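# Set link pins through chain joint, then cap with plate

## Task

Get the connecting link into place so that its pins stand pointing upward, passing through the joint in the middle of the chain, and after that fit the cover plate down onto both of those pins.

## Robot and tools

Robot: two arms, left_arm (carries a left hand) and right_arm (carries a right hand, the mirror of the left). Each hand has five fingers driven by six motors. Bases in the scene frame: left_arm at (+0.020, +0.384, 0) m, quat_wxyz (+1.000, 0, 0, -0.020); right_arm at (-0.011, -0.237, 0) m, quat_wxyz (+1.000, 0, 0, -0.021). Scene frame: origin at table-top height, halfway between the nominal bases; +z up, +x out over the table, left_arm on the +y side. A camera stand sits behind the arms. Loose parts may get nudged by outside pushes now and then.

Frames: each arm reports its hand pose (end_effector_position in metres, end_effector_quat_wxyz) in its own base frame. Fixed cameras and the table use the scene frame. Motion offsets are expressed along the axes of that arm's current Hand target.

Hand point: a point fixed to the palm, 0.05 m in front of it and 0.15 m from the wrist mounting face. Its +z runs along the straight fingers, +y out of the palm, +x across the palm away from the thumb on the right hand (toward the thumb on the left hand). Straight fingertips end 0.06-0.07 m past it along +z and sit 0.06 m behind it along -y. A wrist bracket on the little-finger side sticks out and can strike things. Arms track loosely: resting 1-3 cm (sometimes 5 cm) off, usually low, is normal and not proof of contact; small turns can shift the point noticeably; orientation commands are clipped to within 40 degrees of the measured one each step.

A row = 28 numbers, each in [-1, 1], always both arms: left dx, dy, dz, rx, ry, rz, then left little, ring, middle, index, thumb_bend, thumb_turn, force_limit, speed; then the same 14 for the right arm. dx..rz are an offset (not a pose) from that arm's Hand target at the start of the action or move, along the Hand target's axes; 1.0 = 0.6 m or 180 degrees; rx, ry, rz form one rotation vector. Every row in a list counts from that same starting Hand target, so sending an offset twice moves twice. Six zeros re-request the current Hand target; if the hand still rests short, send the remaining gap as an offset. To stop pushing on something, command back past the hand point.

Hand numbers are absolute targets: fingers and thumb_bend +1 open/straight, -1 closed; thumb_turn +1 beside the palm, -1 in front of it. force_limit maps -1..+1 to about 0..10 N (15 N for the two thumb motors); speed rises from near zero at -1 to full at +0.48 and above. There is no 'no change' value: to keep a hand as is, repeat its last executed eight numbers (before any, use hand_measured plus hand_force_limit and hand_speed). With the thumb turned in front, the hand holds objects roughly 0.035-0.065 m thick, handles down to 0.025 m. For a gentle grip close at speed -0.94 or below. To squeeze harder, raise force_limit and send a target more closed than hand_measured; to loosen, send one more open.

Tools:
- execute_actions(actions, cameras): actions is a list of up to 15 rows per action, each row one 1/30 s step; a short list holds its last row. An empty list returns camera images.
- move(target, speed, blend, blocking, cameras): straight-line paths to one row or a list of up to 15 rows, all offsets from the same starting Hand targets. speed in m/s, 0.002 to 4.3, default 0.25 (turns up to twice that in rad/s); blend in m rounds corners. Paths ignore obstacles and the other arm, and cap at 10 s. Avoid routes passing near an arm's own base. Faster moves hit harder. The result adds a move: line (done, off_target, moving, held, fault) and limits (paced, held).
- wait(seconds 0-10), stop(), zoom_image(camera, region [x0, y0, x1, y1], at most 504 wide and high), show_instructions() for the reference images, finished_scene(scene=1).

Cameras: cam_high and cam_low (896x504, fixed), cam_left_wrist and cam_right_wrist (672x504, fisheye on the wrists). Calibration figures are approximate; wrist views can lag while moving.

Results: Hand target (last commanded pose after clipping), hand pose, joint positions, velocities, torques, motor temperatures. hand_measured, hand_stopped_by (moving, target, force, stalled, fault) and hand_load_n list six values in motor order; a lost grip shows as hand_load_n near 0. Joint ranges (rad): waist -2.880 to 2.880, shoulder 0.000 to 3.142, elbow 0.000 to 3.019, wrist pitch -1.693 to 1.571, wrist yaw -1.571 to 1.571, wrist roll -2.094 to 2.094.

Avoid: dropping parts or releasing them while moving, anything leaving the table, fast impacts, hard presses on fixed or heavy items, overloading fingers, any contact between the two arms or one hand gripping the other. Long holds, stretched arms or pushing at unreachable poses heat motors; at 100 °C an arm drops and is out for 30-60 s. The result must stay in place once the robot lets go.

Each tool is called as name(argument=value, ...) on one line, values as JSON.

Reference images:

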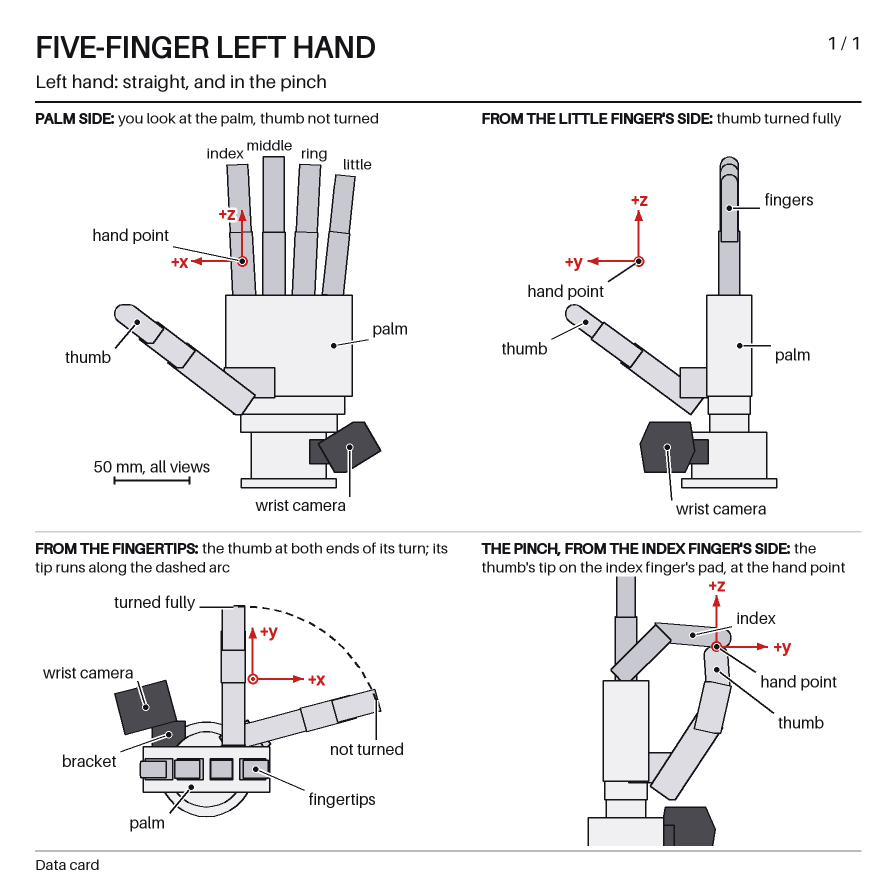

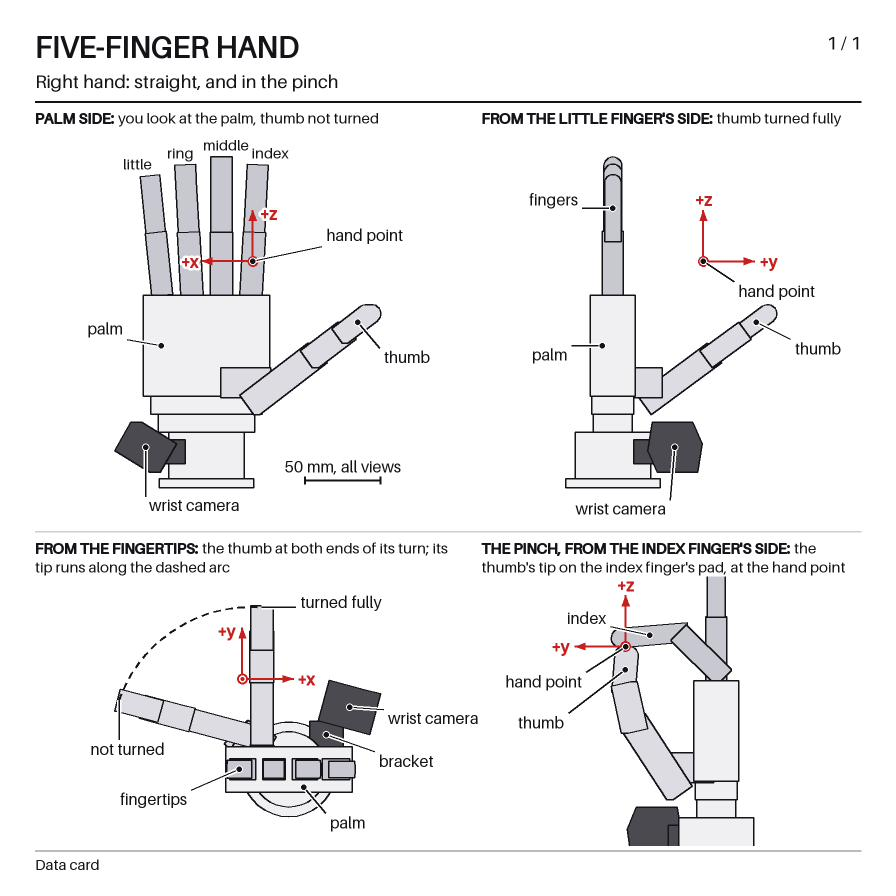

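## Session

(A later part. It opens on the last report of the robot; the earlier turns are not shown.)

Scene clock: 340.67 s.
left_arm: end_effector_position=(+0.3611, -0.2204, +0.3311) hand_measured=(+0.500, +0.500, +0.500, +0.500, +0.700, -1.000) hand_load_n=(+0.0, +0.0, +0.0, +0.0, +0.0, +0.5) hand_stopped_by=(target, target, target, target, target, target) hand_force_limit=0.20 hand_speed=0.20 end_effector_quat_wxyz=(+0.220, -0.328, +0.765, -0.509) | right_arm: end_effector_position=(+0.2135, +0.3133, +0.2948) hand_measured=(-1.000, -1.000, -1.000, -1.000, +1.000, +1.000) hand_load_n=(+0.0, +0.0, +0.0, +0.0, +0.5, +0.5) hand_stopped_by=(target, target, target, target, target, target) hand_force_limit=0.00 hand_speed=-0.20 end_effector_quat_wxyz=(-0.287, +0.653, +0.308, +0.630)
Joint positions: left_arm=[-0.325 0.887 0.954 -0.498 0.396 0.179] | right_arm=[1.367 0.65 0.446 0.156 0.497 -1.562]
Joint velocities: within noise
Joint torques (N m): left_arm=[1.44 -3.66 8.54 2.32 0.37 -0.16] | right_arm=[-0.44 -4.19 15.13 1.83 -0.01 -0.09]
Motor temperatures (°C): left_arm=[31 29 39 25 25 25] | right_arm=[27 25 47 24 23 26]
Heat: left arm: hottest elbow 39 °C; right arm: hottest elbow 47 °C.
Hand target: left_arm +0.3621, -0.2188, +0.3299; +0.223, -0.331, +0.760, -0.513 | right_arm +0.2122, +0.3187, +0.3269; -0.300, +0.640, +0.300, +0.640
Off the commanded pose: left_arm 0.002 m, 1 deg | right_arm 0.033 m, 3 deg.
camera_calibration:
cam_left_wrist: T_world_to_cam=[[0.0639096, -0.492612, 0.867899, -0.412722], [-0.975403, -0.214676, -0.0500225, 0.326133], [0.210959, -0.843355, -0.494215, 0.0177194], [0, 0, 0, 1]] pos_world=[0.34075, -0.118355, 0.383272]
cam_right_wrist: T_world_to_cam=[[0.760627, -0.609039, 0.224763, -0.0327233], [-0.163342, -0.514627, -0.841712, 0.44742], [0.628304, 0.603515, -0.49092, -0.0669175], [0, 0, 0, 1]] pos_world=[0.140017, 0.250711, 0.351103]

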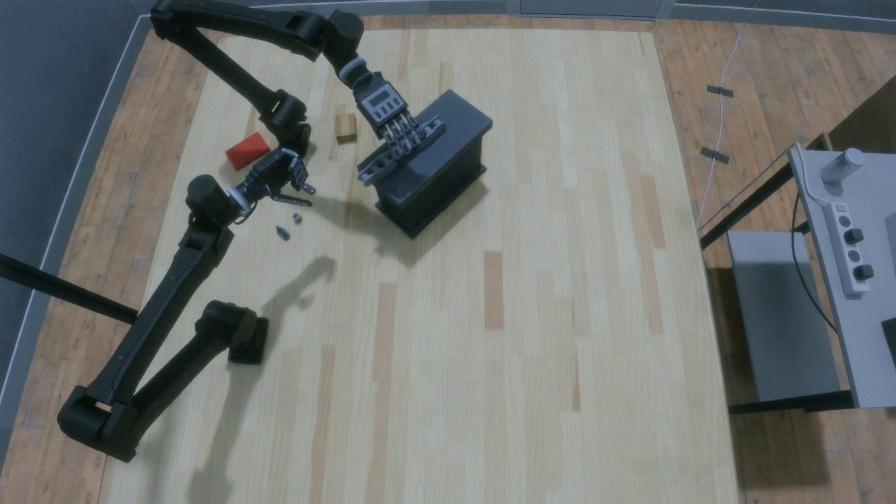

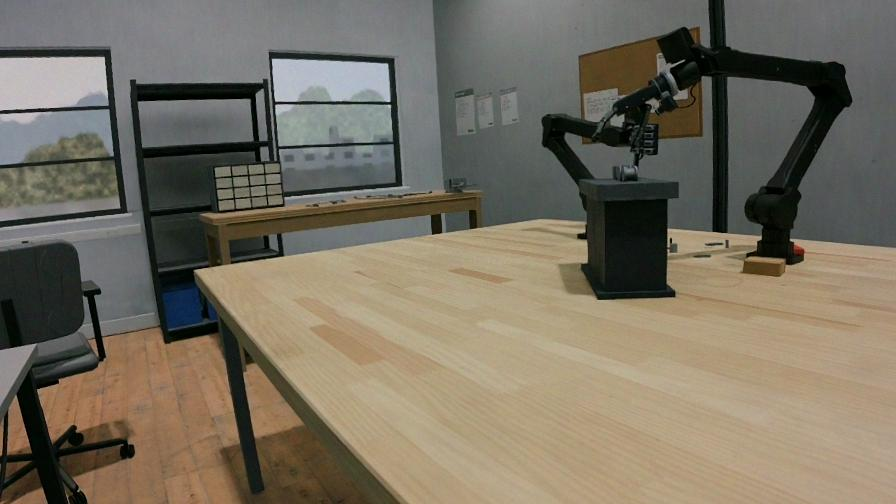

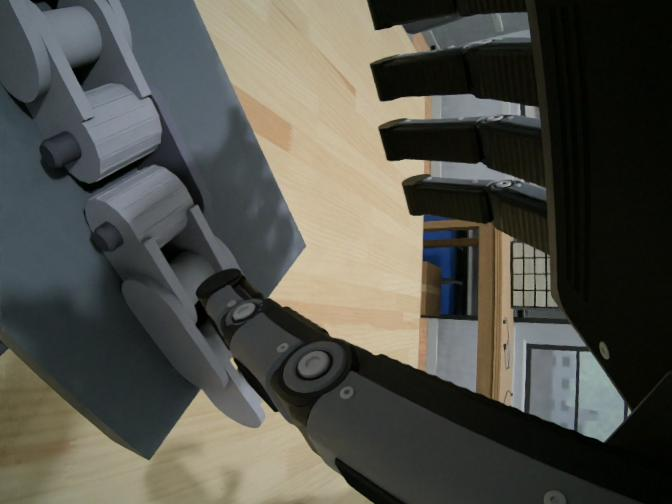

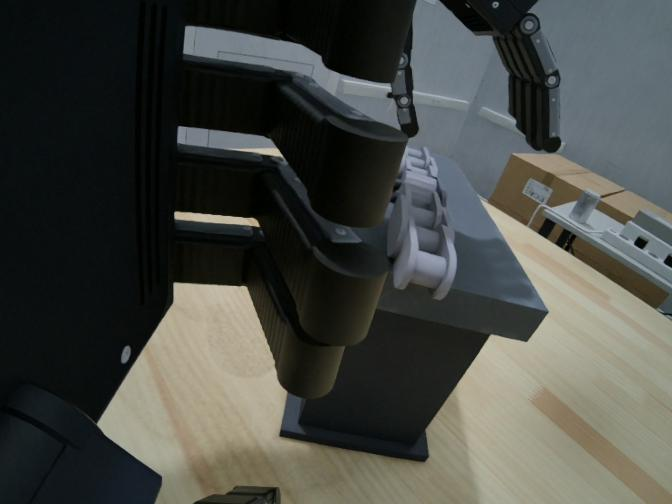

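move(target=[[0.0307,-0.0135,0.0112,-0.0667,0,0, 0.5,0.5,0.5,0.5,1,-1,0.2,0.2, 0,0,0,0,0,0, -1,-1,-1,-1,1,1,0,-0.2],[0.0307,0.0481,0.0361,-0.0667,0,0, 0.5,0.5,0.5,0.5,1,-1,0.2,0.2, 0,0,0,0,0,0, -1,-1,-1,-1,1,1,0,-0.2]], speed=0.15, blend=0.01, cameras=["cam_left_wrist", "cam_right_wrist"])

Scene clock: 352.53 s.
left_arm: end_effector_position=(+0.3551, -0.2360, +0.3047) hand_measured=(+0.500, +0.500, +0.500, +0.500, +1.000, -1.000) hand_load_n=(+0.0, +0.0, +0.0, +0.0, +0.0, +0.0) hand_stopped_by=(target, target, target, target, target, target) hand_force_limit=0.20 hand_speed=0.20 end_effector_quat_wxyz=(+0.188, -0.356, +0.806, -0.433) | right_arm: end_effector_position=(+0.2135, +0.3133, +0.2948) hand_measured=(-1.000, -1.000, -1.000, -1.000, +1.000, +1.000) hand_load_n=(+0.0, +0.0, +0.0, +0.0, +0.0, +0.0) hand_stopped_by=(target, target, target, target, target, target) hand_force_limit=0.00 hand_speed=-0.20 end_effector_quat_wxyz=(-0.287, +0.653, +0.308, +0.630)
Joint positions: left_arm=[-0.418 0.979 1.037 -0.671 0.271 0.179] | right_arm=[1.367 0.65 0.446 0.156 0.497 -1.562]
Joint torques (N m): left_arm=[0.38 -3.84 8.25 2.13 0.12 -0.03] | right_arm=[0.09 -3.43 15.15 1.7 0.04 -0.12]
Heat: left arm: hottest elbow 39 °C; right arm: hottest elbow 47 °C.
Hand target: left_arm +0.3562, -0.2386, +0.2951; +0.187, -0.352, +0.810, -0.431 | right_arm +0.2122, +0.3187, +0.3269; -0.300, +0.640, +0.300, +0.640
Off the commanded pose: left_arm 0.010 m, 1 deg | right_arm 0.033 m, 3 deg.
move: off_target (right_arm)
camera_calibration:
cam_left_wrist: T_world_to_cam=[[0.19335, -0.593037, 0.781616, -0.440507], [-0.970823, -0.230809, 0.0650328, 0.275125], [0.141837, -0.771385, -0.620361, 0.0727643], [0, 0, 0, 1]] pos_world=[0.34195, -0.141606, 0.371555]
cam_right_wrist: T_world_to_cam=[[0.760627, -0.609039, 0.224763, -0.0327233], [-0.163342, -0.514627, -0.841712, 0.44742], [0.628304, 0.603515, -0.49092, -0.0669175], [0, 0, 0, 1]] pos_world=[0.140017, 0.250711, 0.351103]
Images, in order (width x height): cam_left_wrist 672x504, cam_right_wrist 672x504.

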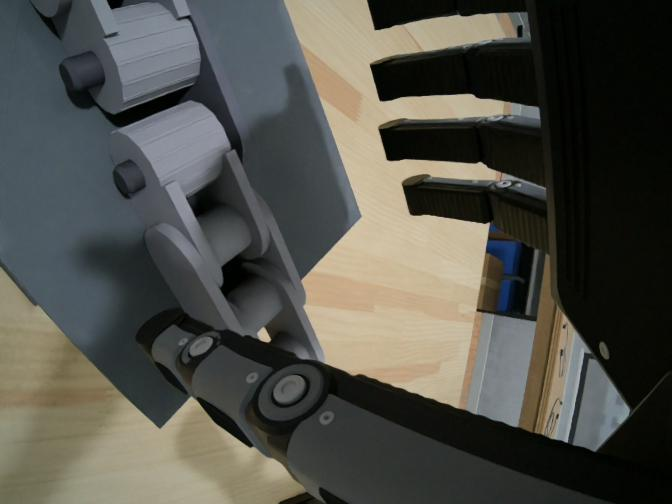

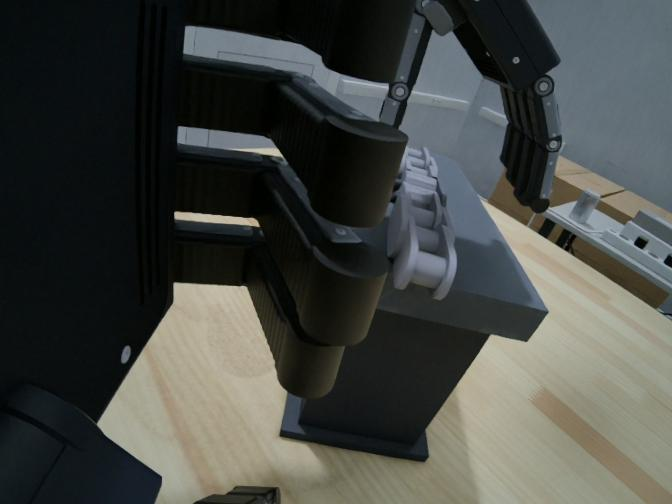

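move(target=[0,0.0275,0.0185,0,0,0, 0.5,0.5,0.5,0.5,1,-1,0.2,0.2, 0,0,0,0,0,0, -1,-1,-1,-1,1,1,0,-0.2], speed=0.1, cameras=["cam_left_wrist"])

Scene clock: 354.20 s.
left_arm: end_effector_position=(+0.3549, -0.2359, +0.2826) hand_measured=(+0.500, +0.500, +0.500, +0.500, +1.000, -1.000) hand_load_n=(+0.0, +0.0, +0.0, +0.0, +0.0, +0.0) hand_stopped_by=(target, target, target, target, target, target) hand_force_limit=0.20 hand_speed=0.20 end_effector_quat_wxyz=(+0.186, -0.357, +0.807, -0.432) | right_arm: end_effector_position=(+0.2135, +0.3133, +0.2948) hand_measured=(-1.000, -1.000, -1.000, -1.000, +1.000, +1.000) hand_load_n=(+0.0, +0.0, +0.0, +0.0, +0.0, +0.0) hand_stopped_by=(target, target, target, target, target, target) hand_force_limit=0.00 hand_speed=-0.20 end_effector_quat_wxyz=(-0.287, +0.653, +0.308, +0.630)
Joint positions: left_arm=[-0.418 0.979 0.981 -0.619 0.271 0.179] | right_arm=[1.367 0.65 0.446 0.156 0.497 -1.562]
Joint torques (N m): left_arm=[0.26 -4.07 8.47 2.15 0.12 -0.02] | right_arm=[-0.26 -3.66 15.16 1.77 -0.01 -0.09]
Heat: left arm: hottest elbow 39 °C; right arm: hottest elbow 47 °C.
Hand target: left_arm +0.3562, -0.2385, +0.2752; +0.187, -0.352, +0.810, -0.431 | right_arm +0.2122, +0.3187, +0.3269; -0.300, +0.640, +0.300, +0.640
Off the commanded pose: left_arm 0.008 m, 1 deg | right_arm 0.033 m, 3 deg.
move: off_target (right_arm)
camera_calibration:
cam_left_wrist: T_world_to_cam=[[0.196308, -0.594377, 0.779859, -0.423998], [-0.97058, -0.230872, 0.0683551, 0.2754], [0.139419, -0.770334, -0.622212, 0.0607827], [0, 0, 0, 1]] pos_world=[0.342058, -0.14161, 0.349654]
Images, in order (width x height): cam_left_wrist 672x504.

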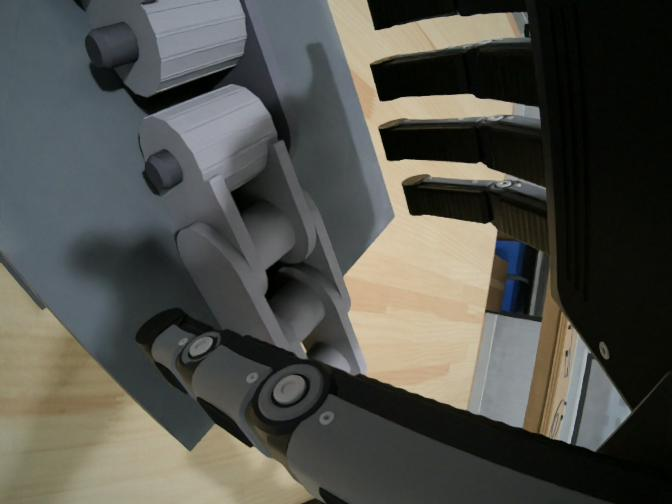

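move(target=[0,0.0092,0.0102,0,0,0, 0.15,0.15,0.15,0.15,0.88,-1,0.2,0.2, 0,0,0,0,0,0, -1,-1,-1,-1,1,1,0,-0.2], speed=0.1, cameras=["cam_left_wrist", "cam_right_wrist"])

Scene clock: 355.53 s.
left_arm: end_effector_position=(+0.3565, -0.2368, +0.2757) hand_measured=(+0.150, +0.150, +0.150, +0.150, +0.880, -1.000) hand_load_n=(+0.0, +0.0, +0.0, +0.0, +0.0, +0.0) hand_stopped_by=(target, target, target, target, target, target) hand_force_limit=0.20 hand_speed=0.20 end_effector_quat_wxyz=(+0.188, -0.356, +0.807, -0.433) | right_arm: end_effector_position=(+0.2135, +0.3133, +0.2948) hand_measured=(-1.000, -1.000, -1.000, -1.000, +1.000, +1.000) hand_load_n=(+0.0, +0.0, +0.0, +0.0, +0.0, +0.0) hand_stopped_by=(target, target, target, target, target, target) hand_force_limit=0.00 hand_speed=-0.20 end_effector_quat_wxyz=(-0.287, +0.653, +0.308, +0.630)
Joint positions: left_arm=[-0.419 0.982 0.964 -0.596 0.27 0.179] | right_arm=[1.367 0.65 0.446 0.156 0.497 -1.562]
Joint torques (N m): left_arm=[0.09 -4.07 8.44 2.14 0.13 0] | right_arm=[-0.56 -3.55 15.25 1.85 0.04 -0.1]
Heat: left arm: hottest elbow 39 °C; right arm: hottest elbow 47 °C.
Hand target: left_arm +0.3577, -0.2399, +0.2673; +0.187, -0.352, +0.810, -0.431 | right_arm +0.2122, +0.3187, +0.3269; -0.300, +0.640, +0.300, +0.640
Off the commanded pose: left_arm 0.009 m, 1 deg | right_arm 0.033 m, 3 deg.
move: off_target (right_arm)
camera_calibration:
cam_left_wrist: T_world_to_cam=[[0.19397, -0.594025, 0.780711, -0.418768], [-0.970758, -0.230963, 0.0654539, 0.277969], [0.141434, -0.770578, -0.621454, 0.0545685], [0, 0, 0, 1]] pos_world=[0.343351, -0.142509, 0.342655]
cam_right_wrist: T_world_to_cam=[[0.760627, -0.609039, 0.224763, -0.0327233], [-0.163342, -0.514627, -0.841712, 0.44742], [0.628304, 0.603515, -0.49092, -0.0669175], [0, 0, 0, 1]] pos_world=[0.140017, 0.250711, 0.351103]
Images, in order (width x height): cam_left_wrist 672x504, cam_right_wrist 672x504.

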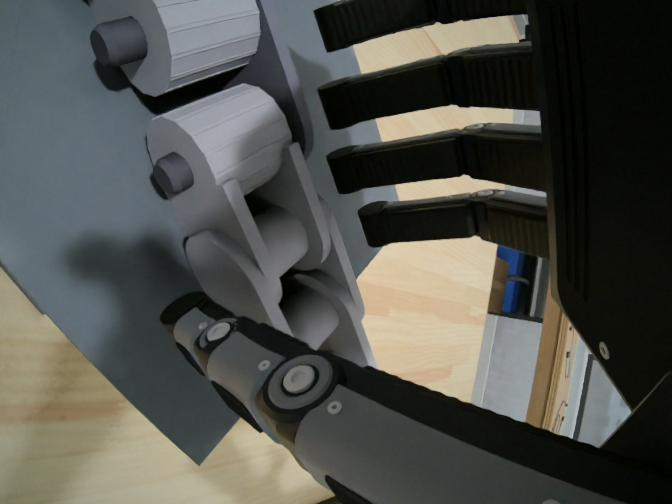

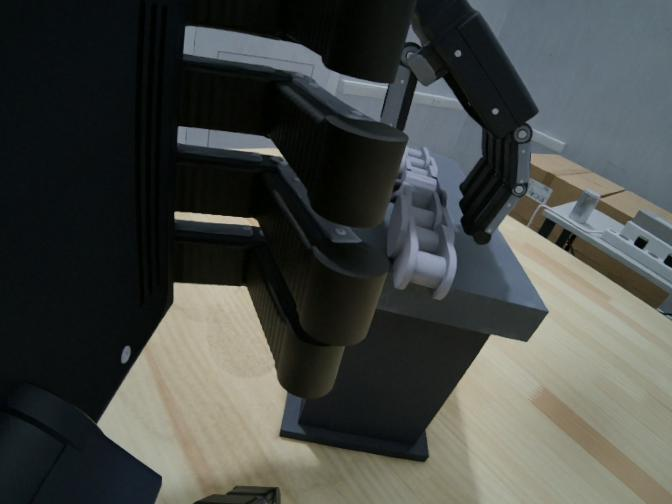

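move(target=[0,0,0,0,0,0, -0.1,-0.1,-0.1,-0.1,0.6,-1,-0.3,-0.5, 0,0,0,0,0,0, -1,-1,-1,-1,1,1,0,-0.2], speed=0.1, cameras=["cam_left_wrist", "cam_right_wrist"])

Scene clock: 356.67 s.
left_arm: end_effector_position=(+0.3572, -0.2374, +0.2759) hand_measured=(-0.100, -0.100, -0.100, -0.100, +0.720, -1.000) hand_load_n=(+0.0, +0.5, +4.0, +0.0, +5.5, +1.0) hand_stopped_by=(target, target, force, target, force, target) hand_force_limit=-0.30 hand_speed=-0.50 end_effector_quat_wxyz=(+0.189, -0.355, +0.806, -0.433) | right_arm: end_effector_position=(+0.2135, +0.3133, +0.2948) hand_measured=(-1.000, -1.000, -1.000, -1.000, +1.000, +1.000) hand_load_n=(+0.0, +0.0, +0.0, +0.0, +0.0, +0.0) hand_stopped_by=(target, target, target, target, target, target) hand_force_limit=0.00 hand_speed=-0.20 end_effector_quat_wxyz=(-0.287, +0.653, +0.308, +0.630)
Joint positions: left_arm=[-0.42 0.983 0.964 -0.592 0.27 0.18] | right_arm=[1.367 0.65 0.446 0.156 0.497 -1.562]
Joint torques (N m): left_arm=[0.44 -3.9 8.64 2.09 0.12 -0.02] | right_arm=[-0.03 -3.6 15.2 1.72 0 -0.11]
Heat: left arm: hottest elbow 39 °C; right arm: hottest elbow 47 °C.
Hand target: left_arm +0.3577, -0.2399, +0.2673; +0.187, -0.352, +0.810, -0.431 | right_arm +0.2122, +0.3187, +0.3269; -0.300, +0.640, +0.300, +0.640
Off the commanded pose: left_arm 0.009 m, 1 deg | right_arm 0.033 m, 3 deg.
move: off_target (right_arm)
camera_calibration:
cam_left_wrist: T_world_to_cam=[[0.191439, -0.593639, 0.781629, -0.418648], [-0.971084, -0.230292, 0.0629359, 0.279495], [0.142642, -0.771076, -0.62056, 0.0533697], [0, 0, 0, 1]] pos_world=[0.343946, -0.143008, 0.342756]
cam_right_wrist: T_world_to_cam=[[0.760627, -0.609039, 0.224763, -0.0327233], [-0.163342, -0.514627, -0.841712, 0.44742], [0.628304, 0.603515, -0.49092, -0.0669175], [0, 0, 0, 1]] pos_world=[0.140017, 0.250711, 0.351103]
Images, in order (width x height): cam_left_wrist 672x504, cam_right_wrist 672x504.

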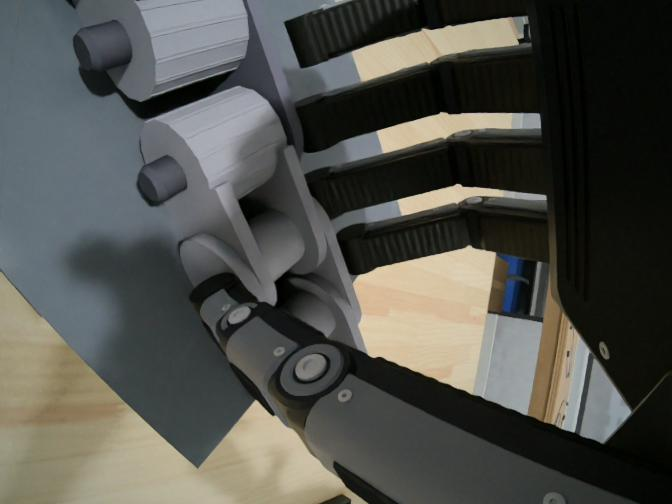

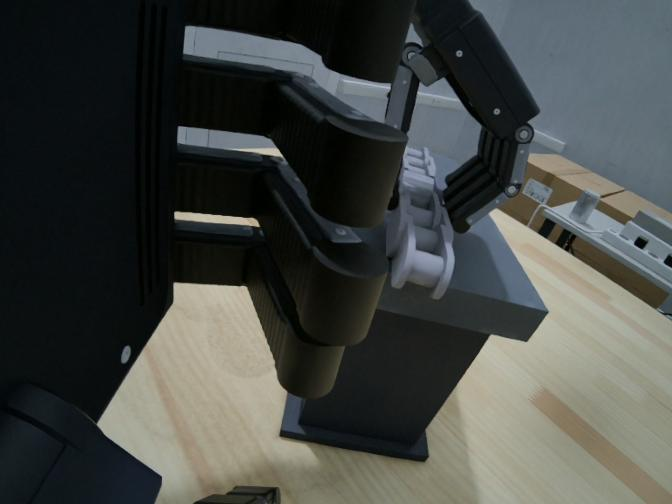

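move(target=[0,0,0,0,0,0, -0.3,-0.3,-0.1,-0.3,0.6,-1,-0.3,-0.5, 0,0,0,0,0,0, -1,-1,-1,-1,1,1,0,-0.2], speed=0.1, cameras=["cam_left_wrist", "cam_right_wrist"])

Scene clock: 357.40 s.
left_arm: end_effector_position=(+0.3580, -0.2377, +0.2762) hand_measured=(-0.300, -0.140, -0.100, -0.184, +0.722, -1.000) hand_load_n=(+0.0, +1.5, +0.0, +8.5, +12.0, -1.5) hand_stopped_by=(target, force, force, force, force, target) hand_force_limit=-0.30 hand_speed=-0.50 end_effector_quat_wxyz=(+0.190, -0.354, +0.806, -0.434) | right_arm: end_effector_position=(+0.2135, +0.3133, +0.2948) hand_measured=(-1.000, -1.000, -1.000, -1.000, +1.000, +1.000) hand_load_n=(+0.0, +0.0, +0.0, +0.0, +0.0, +0.0) hand_stopped_by=(target, target, target, target, target, target) hand_force_limit=0.00 hand_speed=-0.20 end_effector_quat_wxyz=(-0.287, +0.653, +0.308, +0.630)
Joint positions: left_arm=[-0.421 0.984 0.964 -0.588 0.269 0.181] | right_arm=[1.367 0.65 0.446 0.156 0.497 -1.562]
Joint torques (N m): left_arm=[0.44 -4.25 8.55 1.81 0.14 -0.03] | right_arm=[0.09 -3.72 15.19 1.78 0.03 -0.11]
Heat: left arm: hottest elbow 39 °C; right arm: hottest elbow 47 °C.
Hand target: left_arm +0.3576, -0.2400, +0.2673; +0.187, -0.352, +0.810, -0.431 | right_arm +0.2122, +0.3187, +0.3269; -0.300, +0.640, +0.300, +0.640
Off the commanded pose: left_arm 0.009 m, 1 deg | right_arm 0.033 m, 3 deg.
move: off_target (right_arm)
camera_calibration:
cam_left_wrist: T_world_to_cam=[[0.188357, -0.593609, 0.7824, -0.418373], [-0.971406, -0.229859, 0.0594644, 0.281426], [0.144543, -0.771229, -0.619931, 0.0521948], [0, 0, 0, 1]] pos_world=[0.344638, -0.143408, 0.342958]
cam_right_wrist: T_world_to_cam=[[0.760627, -0.609039, 0.224763, -0.0327233], [-0.163342, -0.514627, -0.841712, 0.44742], [0.628304, 0.603515, -0.49092, -0.0669175], [0, 0, 0, 1]] pos_world=[0.140017, 0.250711, 0.351103]
Images, in order (width x height): cam_left_wrist 672x504, cam_right_wrist 672x504.

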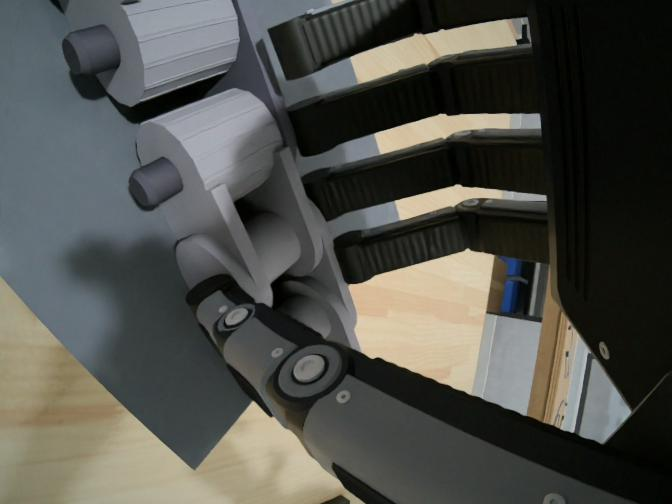

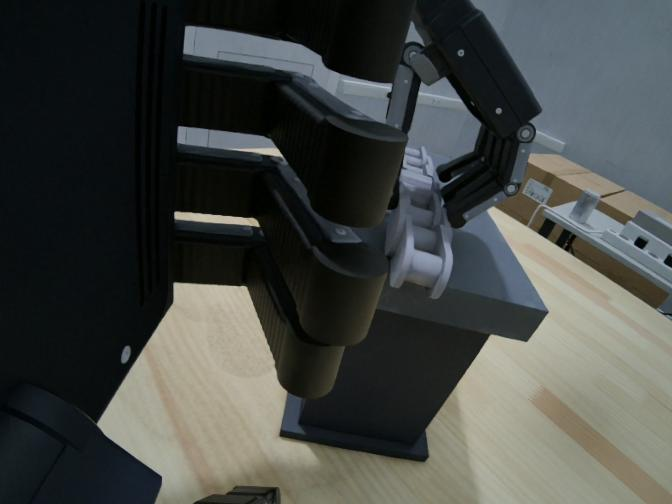

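zoom_image(camera="cam_right_wrist", region=[370, 120, 550, 310])

zoom_image(camera="cam_left_wrist", region=[120, 80, 480, 400])

Scaled by 2.653 from the camera's 672x504 image, which has a finer 960x720 frame.

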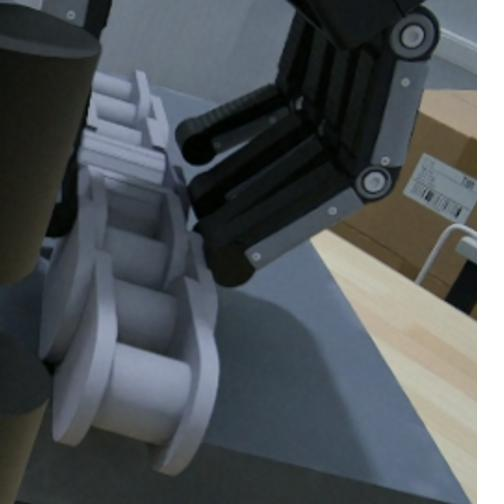

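Scaled by 1.400 from the camera's 672x504 image, which has a finer 960x720 frame.

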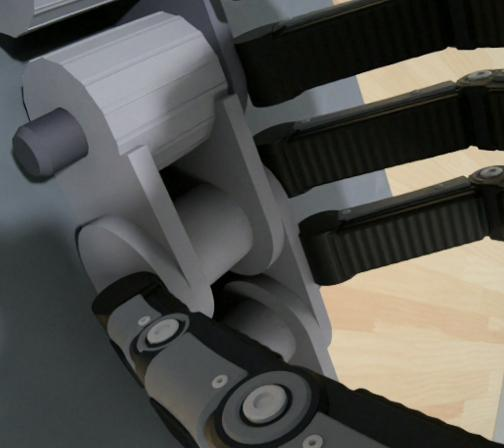

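move(target=[0,-0.033,0.0112,-0.1389,0,0, -0.3,-0.3,-0.1,-0.3,0.6,-1,-0.3,-0.5, 0,0,0,0,0,0, -1,-1,-1,-1,1,1,0,-0.2], speed=0.2, cameras=["cam_left_wrist", "cam_right_wrist"])

Scene clock: 361.67 s.
left_arm: end_effector_position=(+0.3616, -0.2439, +0.2650) hand_measured=(-0.300, -0.140, -0.100, -0.186, +0.720, -1.000) hand_load_n=(+0.0, +0.0, +1.0, +0.0, +0.5, +0.0) hand_stopped_by=(target, force, force, force, force, target) hand_force_limit=-0.30 hand_speed=-0.50 end_effector_quat_wxyz=(+0.100, -0.393, +0.882, -0.240) | right_arm: end_effector_position=(+0.2135, +0.3133, +0.2948) hand_measured=(-1.000, -1.000, -1.000, -1.000, +1.000, +1.000) hand_load_n=(+0.0, +0.0, +0.0, +0.0, +0.0, +0.0) hand_stopped_by=(target, target, target, target, target, target) hand_force_limit=0.00 hand_speed=-0.20 end_effector_quat_wxyz=(-0.287, +0.653, +0.308, +0.630)
Joint positions: left_arm=[-0.493 1.284 1.322 -1.097 0.131 0.205] | right_arm=[1.367 0.65 0.446 0.156 0.497 -1.562]
Joint torques (N m): left_arm=[-0.09 -7.65 13.07 0.14 0.06 0.02] | right_arm=[-0.15 -3.31 15.23 1.84 0.01 -0.08]
Heat: left arm: hottest elbow 39 °C; right arm: hottest elbow 47 °C.
Hand target: left_arm +0.3699, -0.2512, +0.2799; +0.106, -0.384, +0.884, -0.245 | right_arm +0.2122, +0.3187, +0.3269; -0.300, +0.640, +0.300, +0.640
Off the commanded pose: left_arm 0.019 m, 1 deg | right_arm 0.033 m, 3 deg.
move: off_target (left_arm, right_arm)
camera_calibration:
cam_left_wrist: T_world_to_cam=[[0.411414, -0.784919, 0.463294, -0.456706], [-0.90492, -0.291034, 0.310513, 0.17864], [-0.108893, -0.546993, -0.830025, 0.242046], [0, 0, 0, 1]] pos_world=[0.375907, -0.174089, 0.357023]
cam_right_wrist: T_world_to_cam=[[0.760627, -0.609039, 0.224763, -0.0327233], [-0.163342, -0.514627, -0.841712, 0.44742], [0.628304, 0.603515, -0.49092, -0.0669175], [0, 0, 0, 1]] pos_world=[0.140017, 0.250711, 0.351103]
Images, in order (width x height): cam_left_wrist 672x504, cam_right_wrist 672x504.

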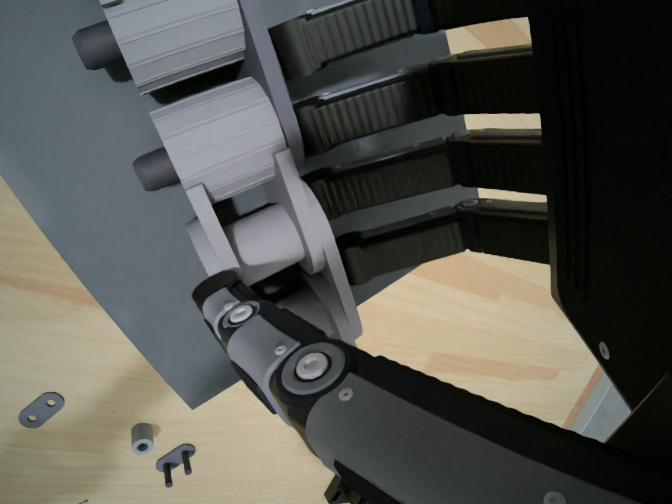

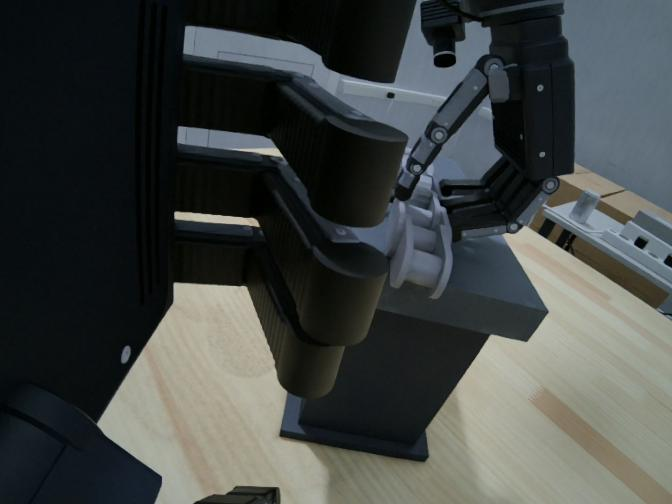

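zoom_image(camera="cam_right_wrist", region=[370, 120, 570, 310])

Scaled by 2.520 from the camera's 672x504 image, which has a finer 960x720 frame.

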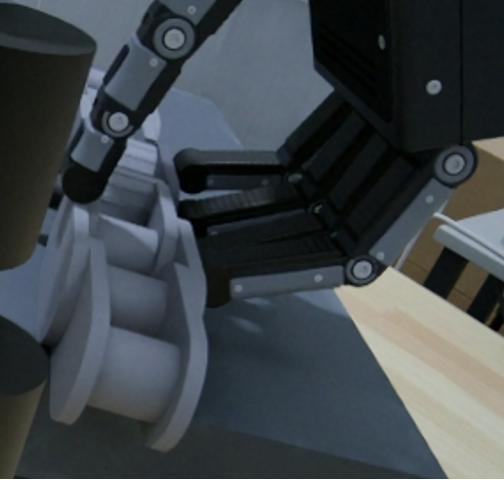

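move(target=[0,0.0069,0.0114,0,0,0, -0.3,-0.3,-0.1,-0.3,0.6,-1,-0.3,-0.5, 0,0,0,0,0,0, -1,-1,-1,-1,1,1,0,-0.2], speed=0.1, cameras=[])

move(target=[0,0,0,0,0,0, -0.3,-0.3,-0.1,-0.3,0.45,-1,0.2,-0.5, 0,0,0,0,0,0, -1,-1,-1,-1,1,1,0,-0.2], speed=0.1, cameras=["cam_left_wrist", "cam_right_wrist"])

Scene clock: 363.53 s.
left_arm: end_effector_position=(+0.3615, -0.2440, +0.2650) hand_measured=(-0.300, -0.140, -0.100, -0.186, +0.720, -1.000) hand_load_n=(+0.0, +0.0, +0.5, +0.0, +0.0, +0.0) hand_stopped_by=(target, force, force, force, force, target) hand_force_limit=-0.30 hand_speed=-0.50 end_effector_quat_wxyz=(+0.100, -0.392, +0.882, -0.240) | right_arm: end_effector_position=(+0.2135, +0.3133, +0.2948) hand_measured=(-1.000, -1.000, -1.000, -1.000, +1.000, +1.000) hand_load_n=(+0.0, +0.0, +0.0, -0.5, +0.0, +0.0) hand_stopped_by=(target, target, target, target, target, target) hand_force_limit=0.00 hand_speed=-0.20 end_effector_quat_wxyz=(-0.287, +0.653, +0.308, +0.630)
Joint positions: left_arm=[-0.494 1.284 1.322 -1.097 0.131 0.206] | right_arm=[1.367 0.65 0.446 0.156 0.497 -1.562]
Joint torques (N m): left_arm=[0.09 -7.94 11.45 0.92 0.06 0.02] | right_arm=[0.03 -3.55 15.25 1.85 0.04 -0.1]
Heat: left arm: hottest elbow 39 °C; right arm: hottest elbow 47 °C.
Hand target: left_arm +0.3698, -0.2513, +0.2719; +0.106, -0.384, +0.884, -0.245 | right_arm +0.2122, +0.3187, +0.3269; -0.300, +0.640, +0.300, +0.640
Off the commanded pose: left_arm 0.013 m, 1 deg | right_arm 0.033 m, 3 deg.
move: off_target (left_arm, right_arm)
No camera images: "cameras" was empty.

Scene clock: 364.23 s.
left_arm: end_effector_position=(+0.3620, -0.2446, +0.2627) hand_measured=(-0.300, -0.140, -0.100, -0.186, +0.450, -1.000) hand_load_n=(+0.0, +0.0, +0.0, +0.0, +0.0, +0.0) hand_stopped_by=(target, force, force, force, target, target) hand_force_limit=0.20 hand_speed=-0.50 end_effector_quat_wxyz=(+0.099, -0.393, +0.883, -0.238) | right_arm: end_effector_position=(+0.2135, +0.3133, +0.2948) hand_measured=(-1.000, -1.000, -1.000, -1.000, +1.000, +1.000) hand_load_n=(+0.0, +0.0, +0.0, +0.0, +0.0, +0.0) hand_stopped_by=(target, target, target, target, target, target) hand_force_limit=0.00 hand_speed=-0.20 end_effector_quat_wxyz=(-0.287, +0.653, +0.308, +0.630)
Joint positions: left_arm=[-0.495 1.289 1.322 -1.097 0.13 0.206] | right_arm=[1.367 0.65 0.446 0.156 0.497 -1.562]
Joint torques (N m): left_arm=[0.44 -8.35 11.49 0.87 0.06 0.02] | right_arm=[0.03 -3.9 15.13 1.7 0.02 -0.11]
Heat: left arm: hottest elbow 39 °C; right arm: hottest elbow 47 °C.
Hand target: left_arm +0.3698, -0.2512, +0.2719; +0.107, -0.384, +0.884, -0.245 | right_arm +0.2122, +0.3187, +0.3269; -0.300, +0.640, +0.300, +0.640
Off the commanded pose: left_arm 0.014 m, 2 deg | right_arm 0.033 m, 3 deg.
move: off_target (left_arm, right_arm)
camera_calibration:
cam_left_wrist: T_world_to_cam=[[0.412501, -0.786793, 0.45913, -0.456074], [-0.903884, -0.290825, 0.313711, 0.178362], [-0.113299, -0.544406, -0.831135, 0.242408], [0, 0, 0, 1]] pos_world=[0.376814, -0.174995, 0.354917]
cam_right_wrist: T_world_to_cam=[[0.760627, -0.609039, 0.224763, -0.0327233], [-0.163342, -0.514627, -0.841712, 0.44742], [0.628304, 0.603515, -0.49092, -0.0669175], [0, 0, 0, 1]] pos_world=[0.140017, 0.250711, 0.351103]
Images, in order (width x height): cam_left_wrist 672x504, cam_right_wrist 672x504.

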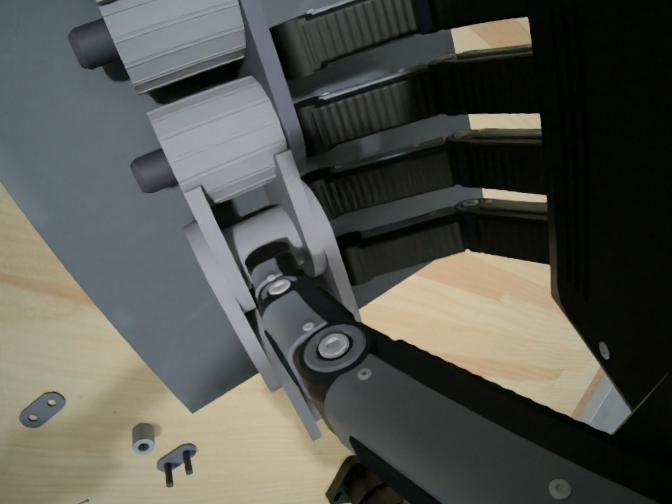

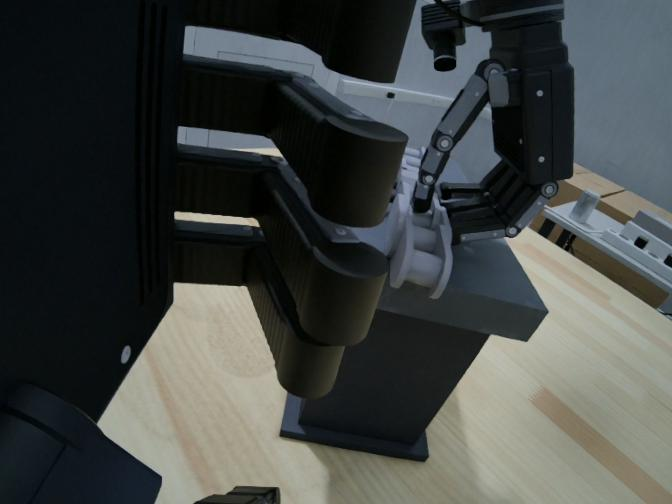

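move(target=[[0,-0.0271,-0.0809,0,0,0, -0.3,-0.3,-0.1,-0.3,0.45,-1,0.2,-0.5, 0,0,0,0,0,0, -1,-1,-1,-1,1,1,0,-0.2],[0.0152,-0.0256,-0.0587,0.1339,0,0, 0.1,0.1,0.1,0.1,0.42,-1,0.2,0.2, 0,0,0,0,0,0, -1,-1,-1,-1,1,1,0,-0.2],[0.0152,-0.0085,-0.03,0.1339,0,0, 0.1,0.1,0.1,0.1,0.42,-1,0.2,0.2, 0,0,0,0,0,0, -1,-1,-1,-1,1,1,0,-0.2]], speed=0.2, blend=[0.005,0,0], cameras=["cam_left_wrist", "cam_right_wrist"])

Scene clock: 371.23 s.
left_arm: end_effector_position=(+0.3585, -0.2563, +0.2908) hand_measured=(+0.100, +0.100, +0.100, +0.100, +0.420, -1.000) hand_load_n=(+0.0, +0.0, +0.0, +0.0, +0.0, +0.0) hand_stopped_by=(target, target, target, target, target, target) hand_force_limit=0.20 hand_speed=0.20 end_effector_quat_wxyz=(+0.182, -0.350, +0.818, -0.419) | right_arm: end_effector_position=(+0.2135, +0.3133, +0.2948) hand_measured=(-1.000, -1.000, -1.000, -1.000, +1.000, +1.000) hand_load_n=(+0.0, +0.0, +0.0, +0.0, +0.0, +0.0) hand_stopped_by=(target, target, target, target, target, target) hand_force_limit=0.00 hand_speed=-0.20 end_effector_quat_wxyz=(-0.287, +0.653, +0.308, +0.630)
Joint positions: left_arm=[-0.475 1.031 1.049 -0.66 0.228 0.173] | right_arm=[1.367 0.65 0.446 0.156 0.497 -1.562]
Joint torques (N m): left_arm=[1.38 -6.36 8.61 2.11 0.32 -0.15] | right_arm=[0.26 -3.43 15.15 1.81 0 -0.1]
Heat: left arm: hottest elbow 39 °C; right arm: hottest elbow 47 °C.
Hand target: left_arm +0.3601, -0.2545, +0.2900; +0.184, -0.354, +0.813, -0.424 | right_arm +0.2122, +0.3187, +0.3269; -0.300, +0.640, +0.300, +0.640
Off the commanded pose: left_arm 0.002 m, 1 deg | right_arm 0.033 m, 3 deg.
move: off_target (right_arm)
camera_calibration:
cam_left_wrist: T_world_to_cam=[[0.196266, -0.620565, 0.759196, -0.443871], [-0.973615, -0.215257, 0.0757463, 0.276519], [0.116417, -0.754032, -0.646439, 0.069161], [0, 0, 0, 1]] pos_world=[0.348288, -0.163779, 0.360748]
cam_right_wrist: T_world_to_cam=[[0.760627, -0.609039, 0.224763, -0.0327233], [-0.163342, -0.514627, -0.841712, 0.44742], [0.628304, 0.603515, -0.49092, -0.0669175], [0, 0, 0, 1]] pos_world=[0.140017, 0.250711, 0.351103]
Images, in order (width x height): cam_left_wrist 672x504, cam_right_wrist 672x504.

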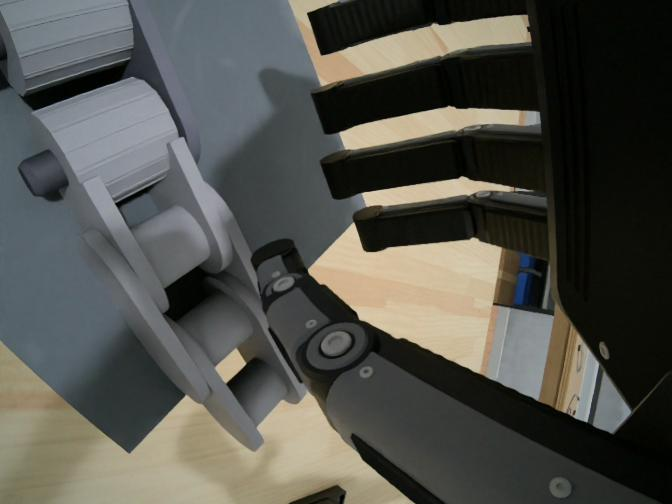

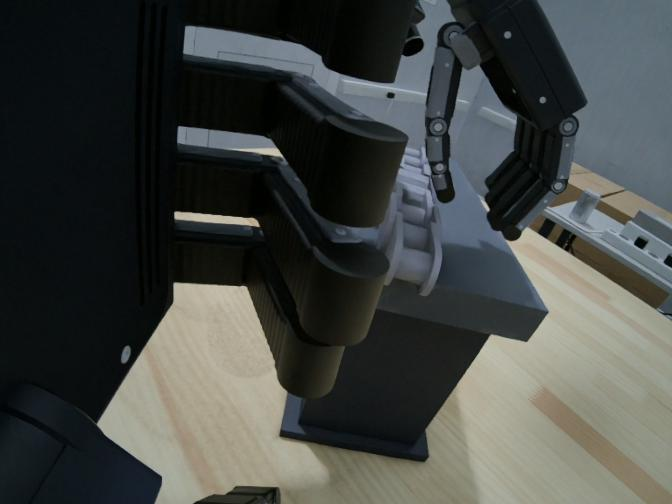

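zoom_image(camera="cam_left_wrist", region=[0, 60, 360, 460])

zoom_image(camera="cam_right_wrist", region=[350, 120, 570, 340])

Scaled by 1.260 from the camera's 672x504 image, which has a finer 960x720 frame.

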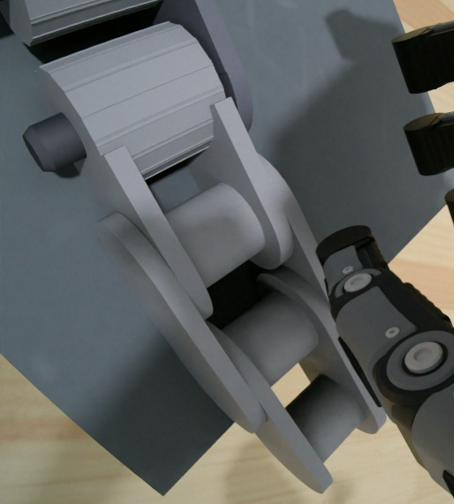

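Scaled by 2.291 from the camera's 672x504 image, which has a finer 960x720 frame.

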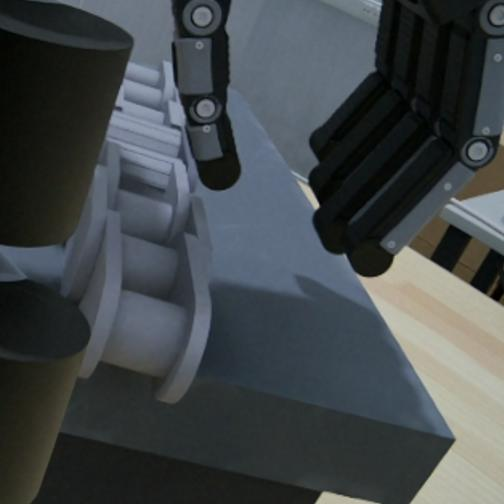

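move(target=[[0.0102,-0.0146,-0.0373,0,0.01365,0.00956, 0.1,0.1,0.1,0.1,0.32,-1,0.2,0.2, 0,0,0,0,0,0, -1,-1,-1,-1,1,1,0,-0.2],[0.0102,0.0237,-0.0105,0,0.01365,0.00956, 0.1,0.1,0.1,0.1,0.32,-1,0.2,0.2, 0,0,0,0,0,0, -1,-1,-1,-1,1,1,0,-0.2]], speed=0.15, blend=[0.005,0], cameras=["cam_left_wrist", "cam_right_wrist"])

Scene clock: 375.57 s.
left_arm: end_effector_position=(+0.3428, -0.2519, +0.2846) hand_measured=(+0.100, +0.100, +0.100, +0.100, +0.320, -1.000) hand_load_n=(+0.0, +0.0, +0.0, -0.5, +0.0, +0.0) hand_stopped_by=(target, target, target, target, target, target) hand_force_limit=0.20 hand_speed=0.20 end_effector_quat_wxyz=(+0.168, -0.335, +0.823, -0.427) | right_arm: end_effector_position=(+0.2135, +0.3133, +0.2948) hand_measured=(-1.000, -1.000, -1.000, -1.000, +1.000, +1.000) hand_load_n=(+0.0, +0.0, +0.0, +0.0, +0.0, +0.0) hand_stopped_by=(target, target, target, target, target, target) hand_force_limit=0.00 hand_speed=-0.20 end_effector_quat_wxyz=(-0.287, +0.653, +0.308, +0.630)
Joint positions: left_arm=[-0.464 0.995 1.009 -0.661 0.279 0.195] | right_arm=[1.367 0.65 0.446 0.156 0.497 -1.562]
Joint torques (N m): left_arm=[1.14 -5.25 8.65 2.13 0.35 0.04] | right_arm=[-0.03 -3.6 15.24 1.72 -0.01 -0.11]
Heat: left arm: hottest elbow 39 °C; right arm: hottest elbow 47 °C.
Hand target: left_arm +0.3461, -0.2499, +0.2818; +0.173, -0.332, +0.822, -0.429 | right_arm +0.2122, +0.3187, +0.3269; -0.300, +0.640, +0.300, +0.640
Off the commanded pose: left_arm 0.005 m, 1 deg | right_arm 0.033 m, 3 deg.
move: off_target (right_arm)
camera_calibration:
cam_left_wrist: T_world_to_cam=[[0.175268, -0.619352, 0.7653, -0.427585], [-0.981267, -0.173044, 0.0846851, 0.27337], [0.0799806, -0.765806, -0.638079, 0.0773638], [0, 0, 0, 1]] pos_world=[0.337003, -0.158275, 0.353445]
cam_right_wrist: T_world_to_cam=[[0.760627, -0.609039, 0.224763, -0.0327233], [-0.163342, -0.514627, -0.841712, 0.44742], [0.628304, 0.603515, -0.49092, -0.0669175], [0, 0, 0, 1]] pos_world=[0.140017, 0.250711, 0.351103]
Images, in order (width x height): cam_left_wrist 672x504, cam_right_wrist 672x504.

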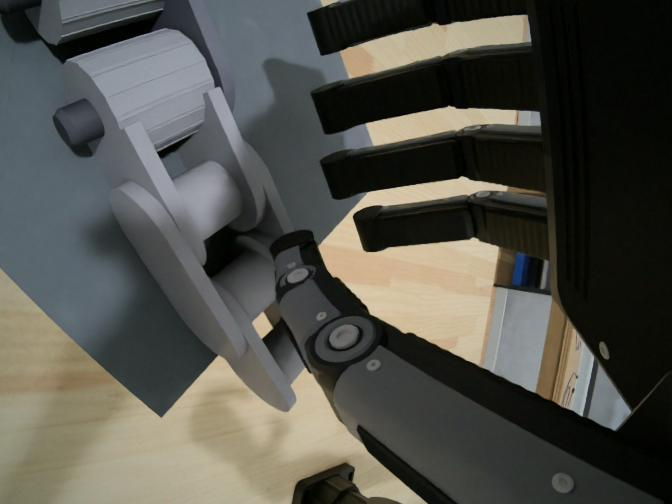

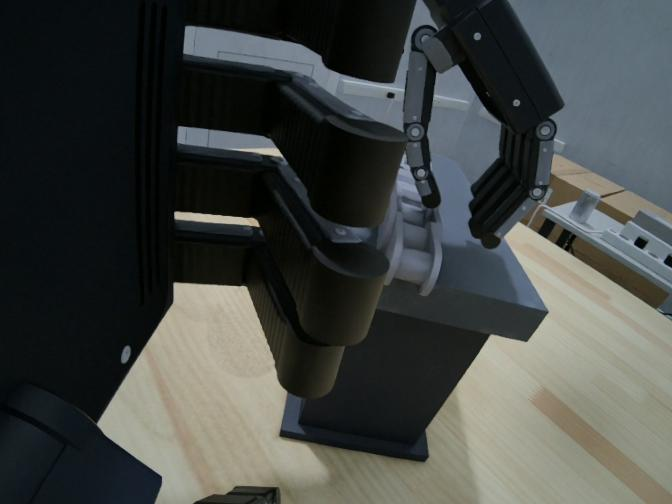

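move(target=[-0.0033,0.0229,0.0161,0,0,0, 0.1,0.1,0.1,0.1,0.32,-1,0.2,0.2, 0,0,0,0,0,0, -1,-1,-1,-1,1,1,0,-0.2], speed=0.08, cameras=["cam_left_wrist", "cam_right_wrist"])

Scene clock: 377.93 s.
left_arm: end_effector_position=(+0.3439, -0.2502, +0.2697) hand_measured=(+0.100, +0.100, +0.100, +0.100, +0.320, -1.000) hand_load_n=(+0.0, +0.0, +0.0, +0.0, +1.0, +0.5) hand_stopped_by=(target, target, target, target, target, target) hand_force_limit=0.20 hand_speed=0.20 end_effector_quat_wxyz=(+0.169, -0.335, +0.823, -0.427) | right_arm: end_effector_position=(+0.2135, +0.3133, +0.2948) hand_measured=(-1.000, -1.000, -1.000, -1.000, +1.000, +1.000) hand_load_n=(+0.0, +0.0, +0.0, +0.0, +0.0, +0.0) hand_stopped_by=(target, target, target, target, target, target) hand_force_limit=0.00 hand_speed=-0.20 end_effector_quat_wxyz=(-0.287, +0.653, +0.308, +0.630)
Joint positions: left_arm=[-0.458 0.995 0.97 -0.621 0.284 0.198] | right_arm=[1.367 0.65 0.446 0.156 0.497 -1.562]
Joint torques (N m): left_arm=[1.26 -4.84 8.43 2.09 0.34 0.01] | right_arm=[0.21 -3.55 15.12 1.91 -0.01 -0.13]
Heat: left arm: hottest elbow 38 °C; right arm: hottest elbow 47 °C.
Hand target: left_arm +0.3476, -0.2487, +0.2652; +0.173, -0.332, +0.822, -0.429 | right_arm +0.2122, +0.3187, +0.3269; -0.300, +0.640, +0.300, +0.640
Off the commanded pose: left_arm 0.006 m, 1 deg | right_arm 0.033 m, 3 deg.
move: off_target (right_arm)
camera_calibration:
cam_left_wrist: T_world_to_cam=[[0.174436, -0.61832, 0.766324, -0.415113], [-0.981333, -0.173173, 0.0836507, 0.276167], [0.0809834, -0.766611, -0.636985, 0.0681901], [0, 0, 0, 1]] pos_world=[0.3379, -0.156572, 0.338445]
cam_right_wrist: T_world_to_cam=[[0.760627, -0.609039, 0.224763, -0.0327233], [-0.163342, -0.514627, -0.841712, 0.44742], [0.628304, 0.603515, -0.49092, -0.0669175], [0, 0, 0, 1]] pos_world=[0.140017, 0.250711, 0.351103]
Images, in order (width x height): cam_left_wrist 672x504, cam_right_wrist 672x504.

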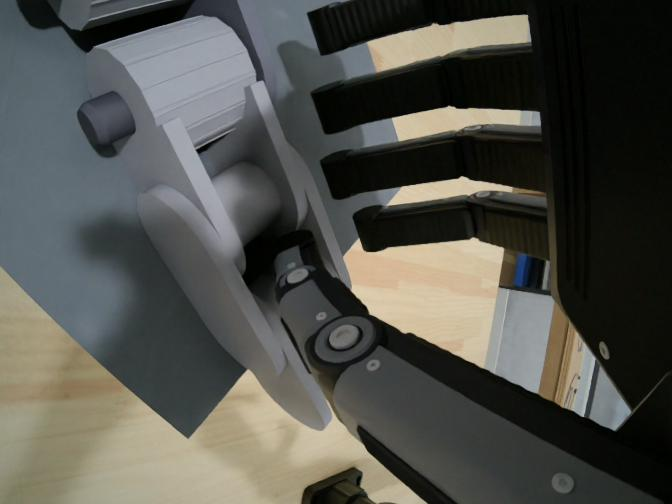

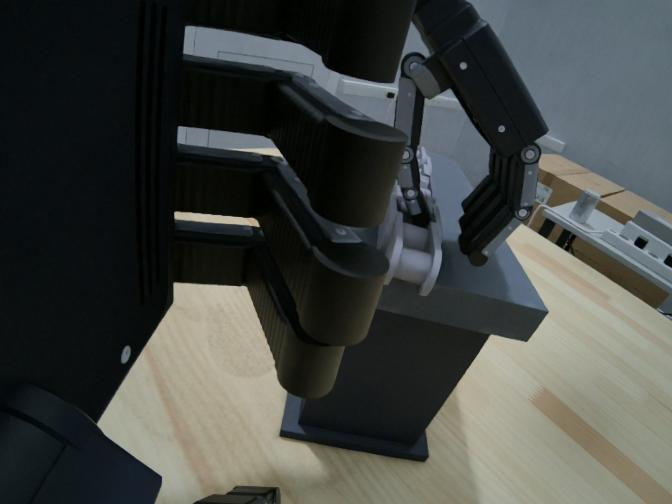

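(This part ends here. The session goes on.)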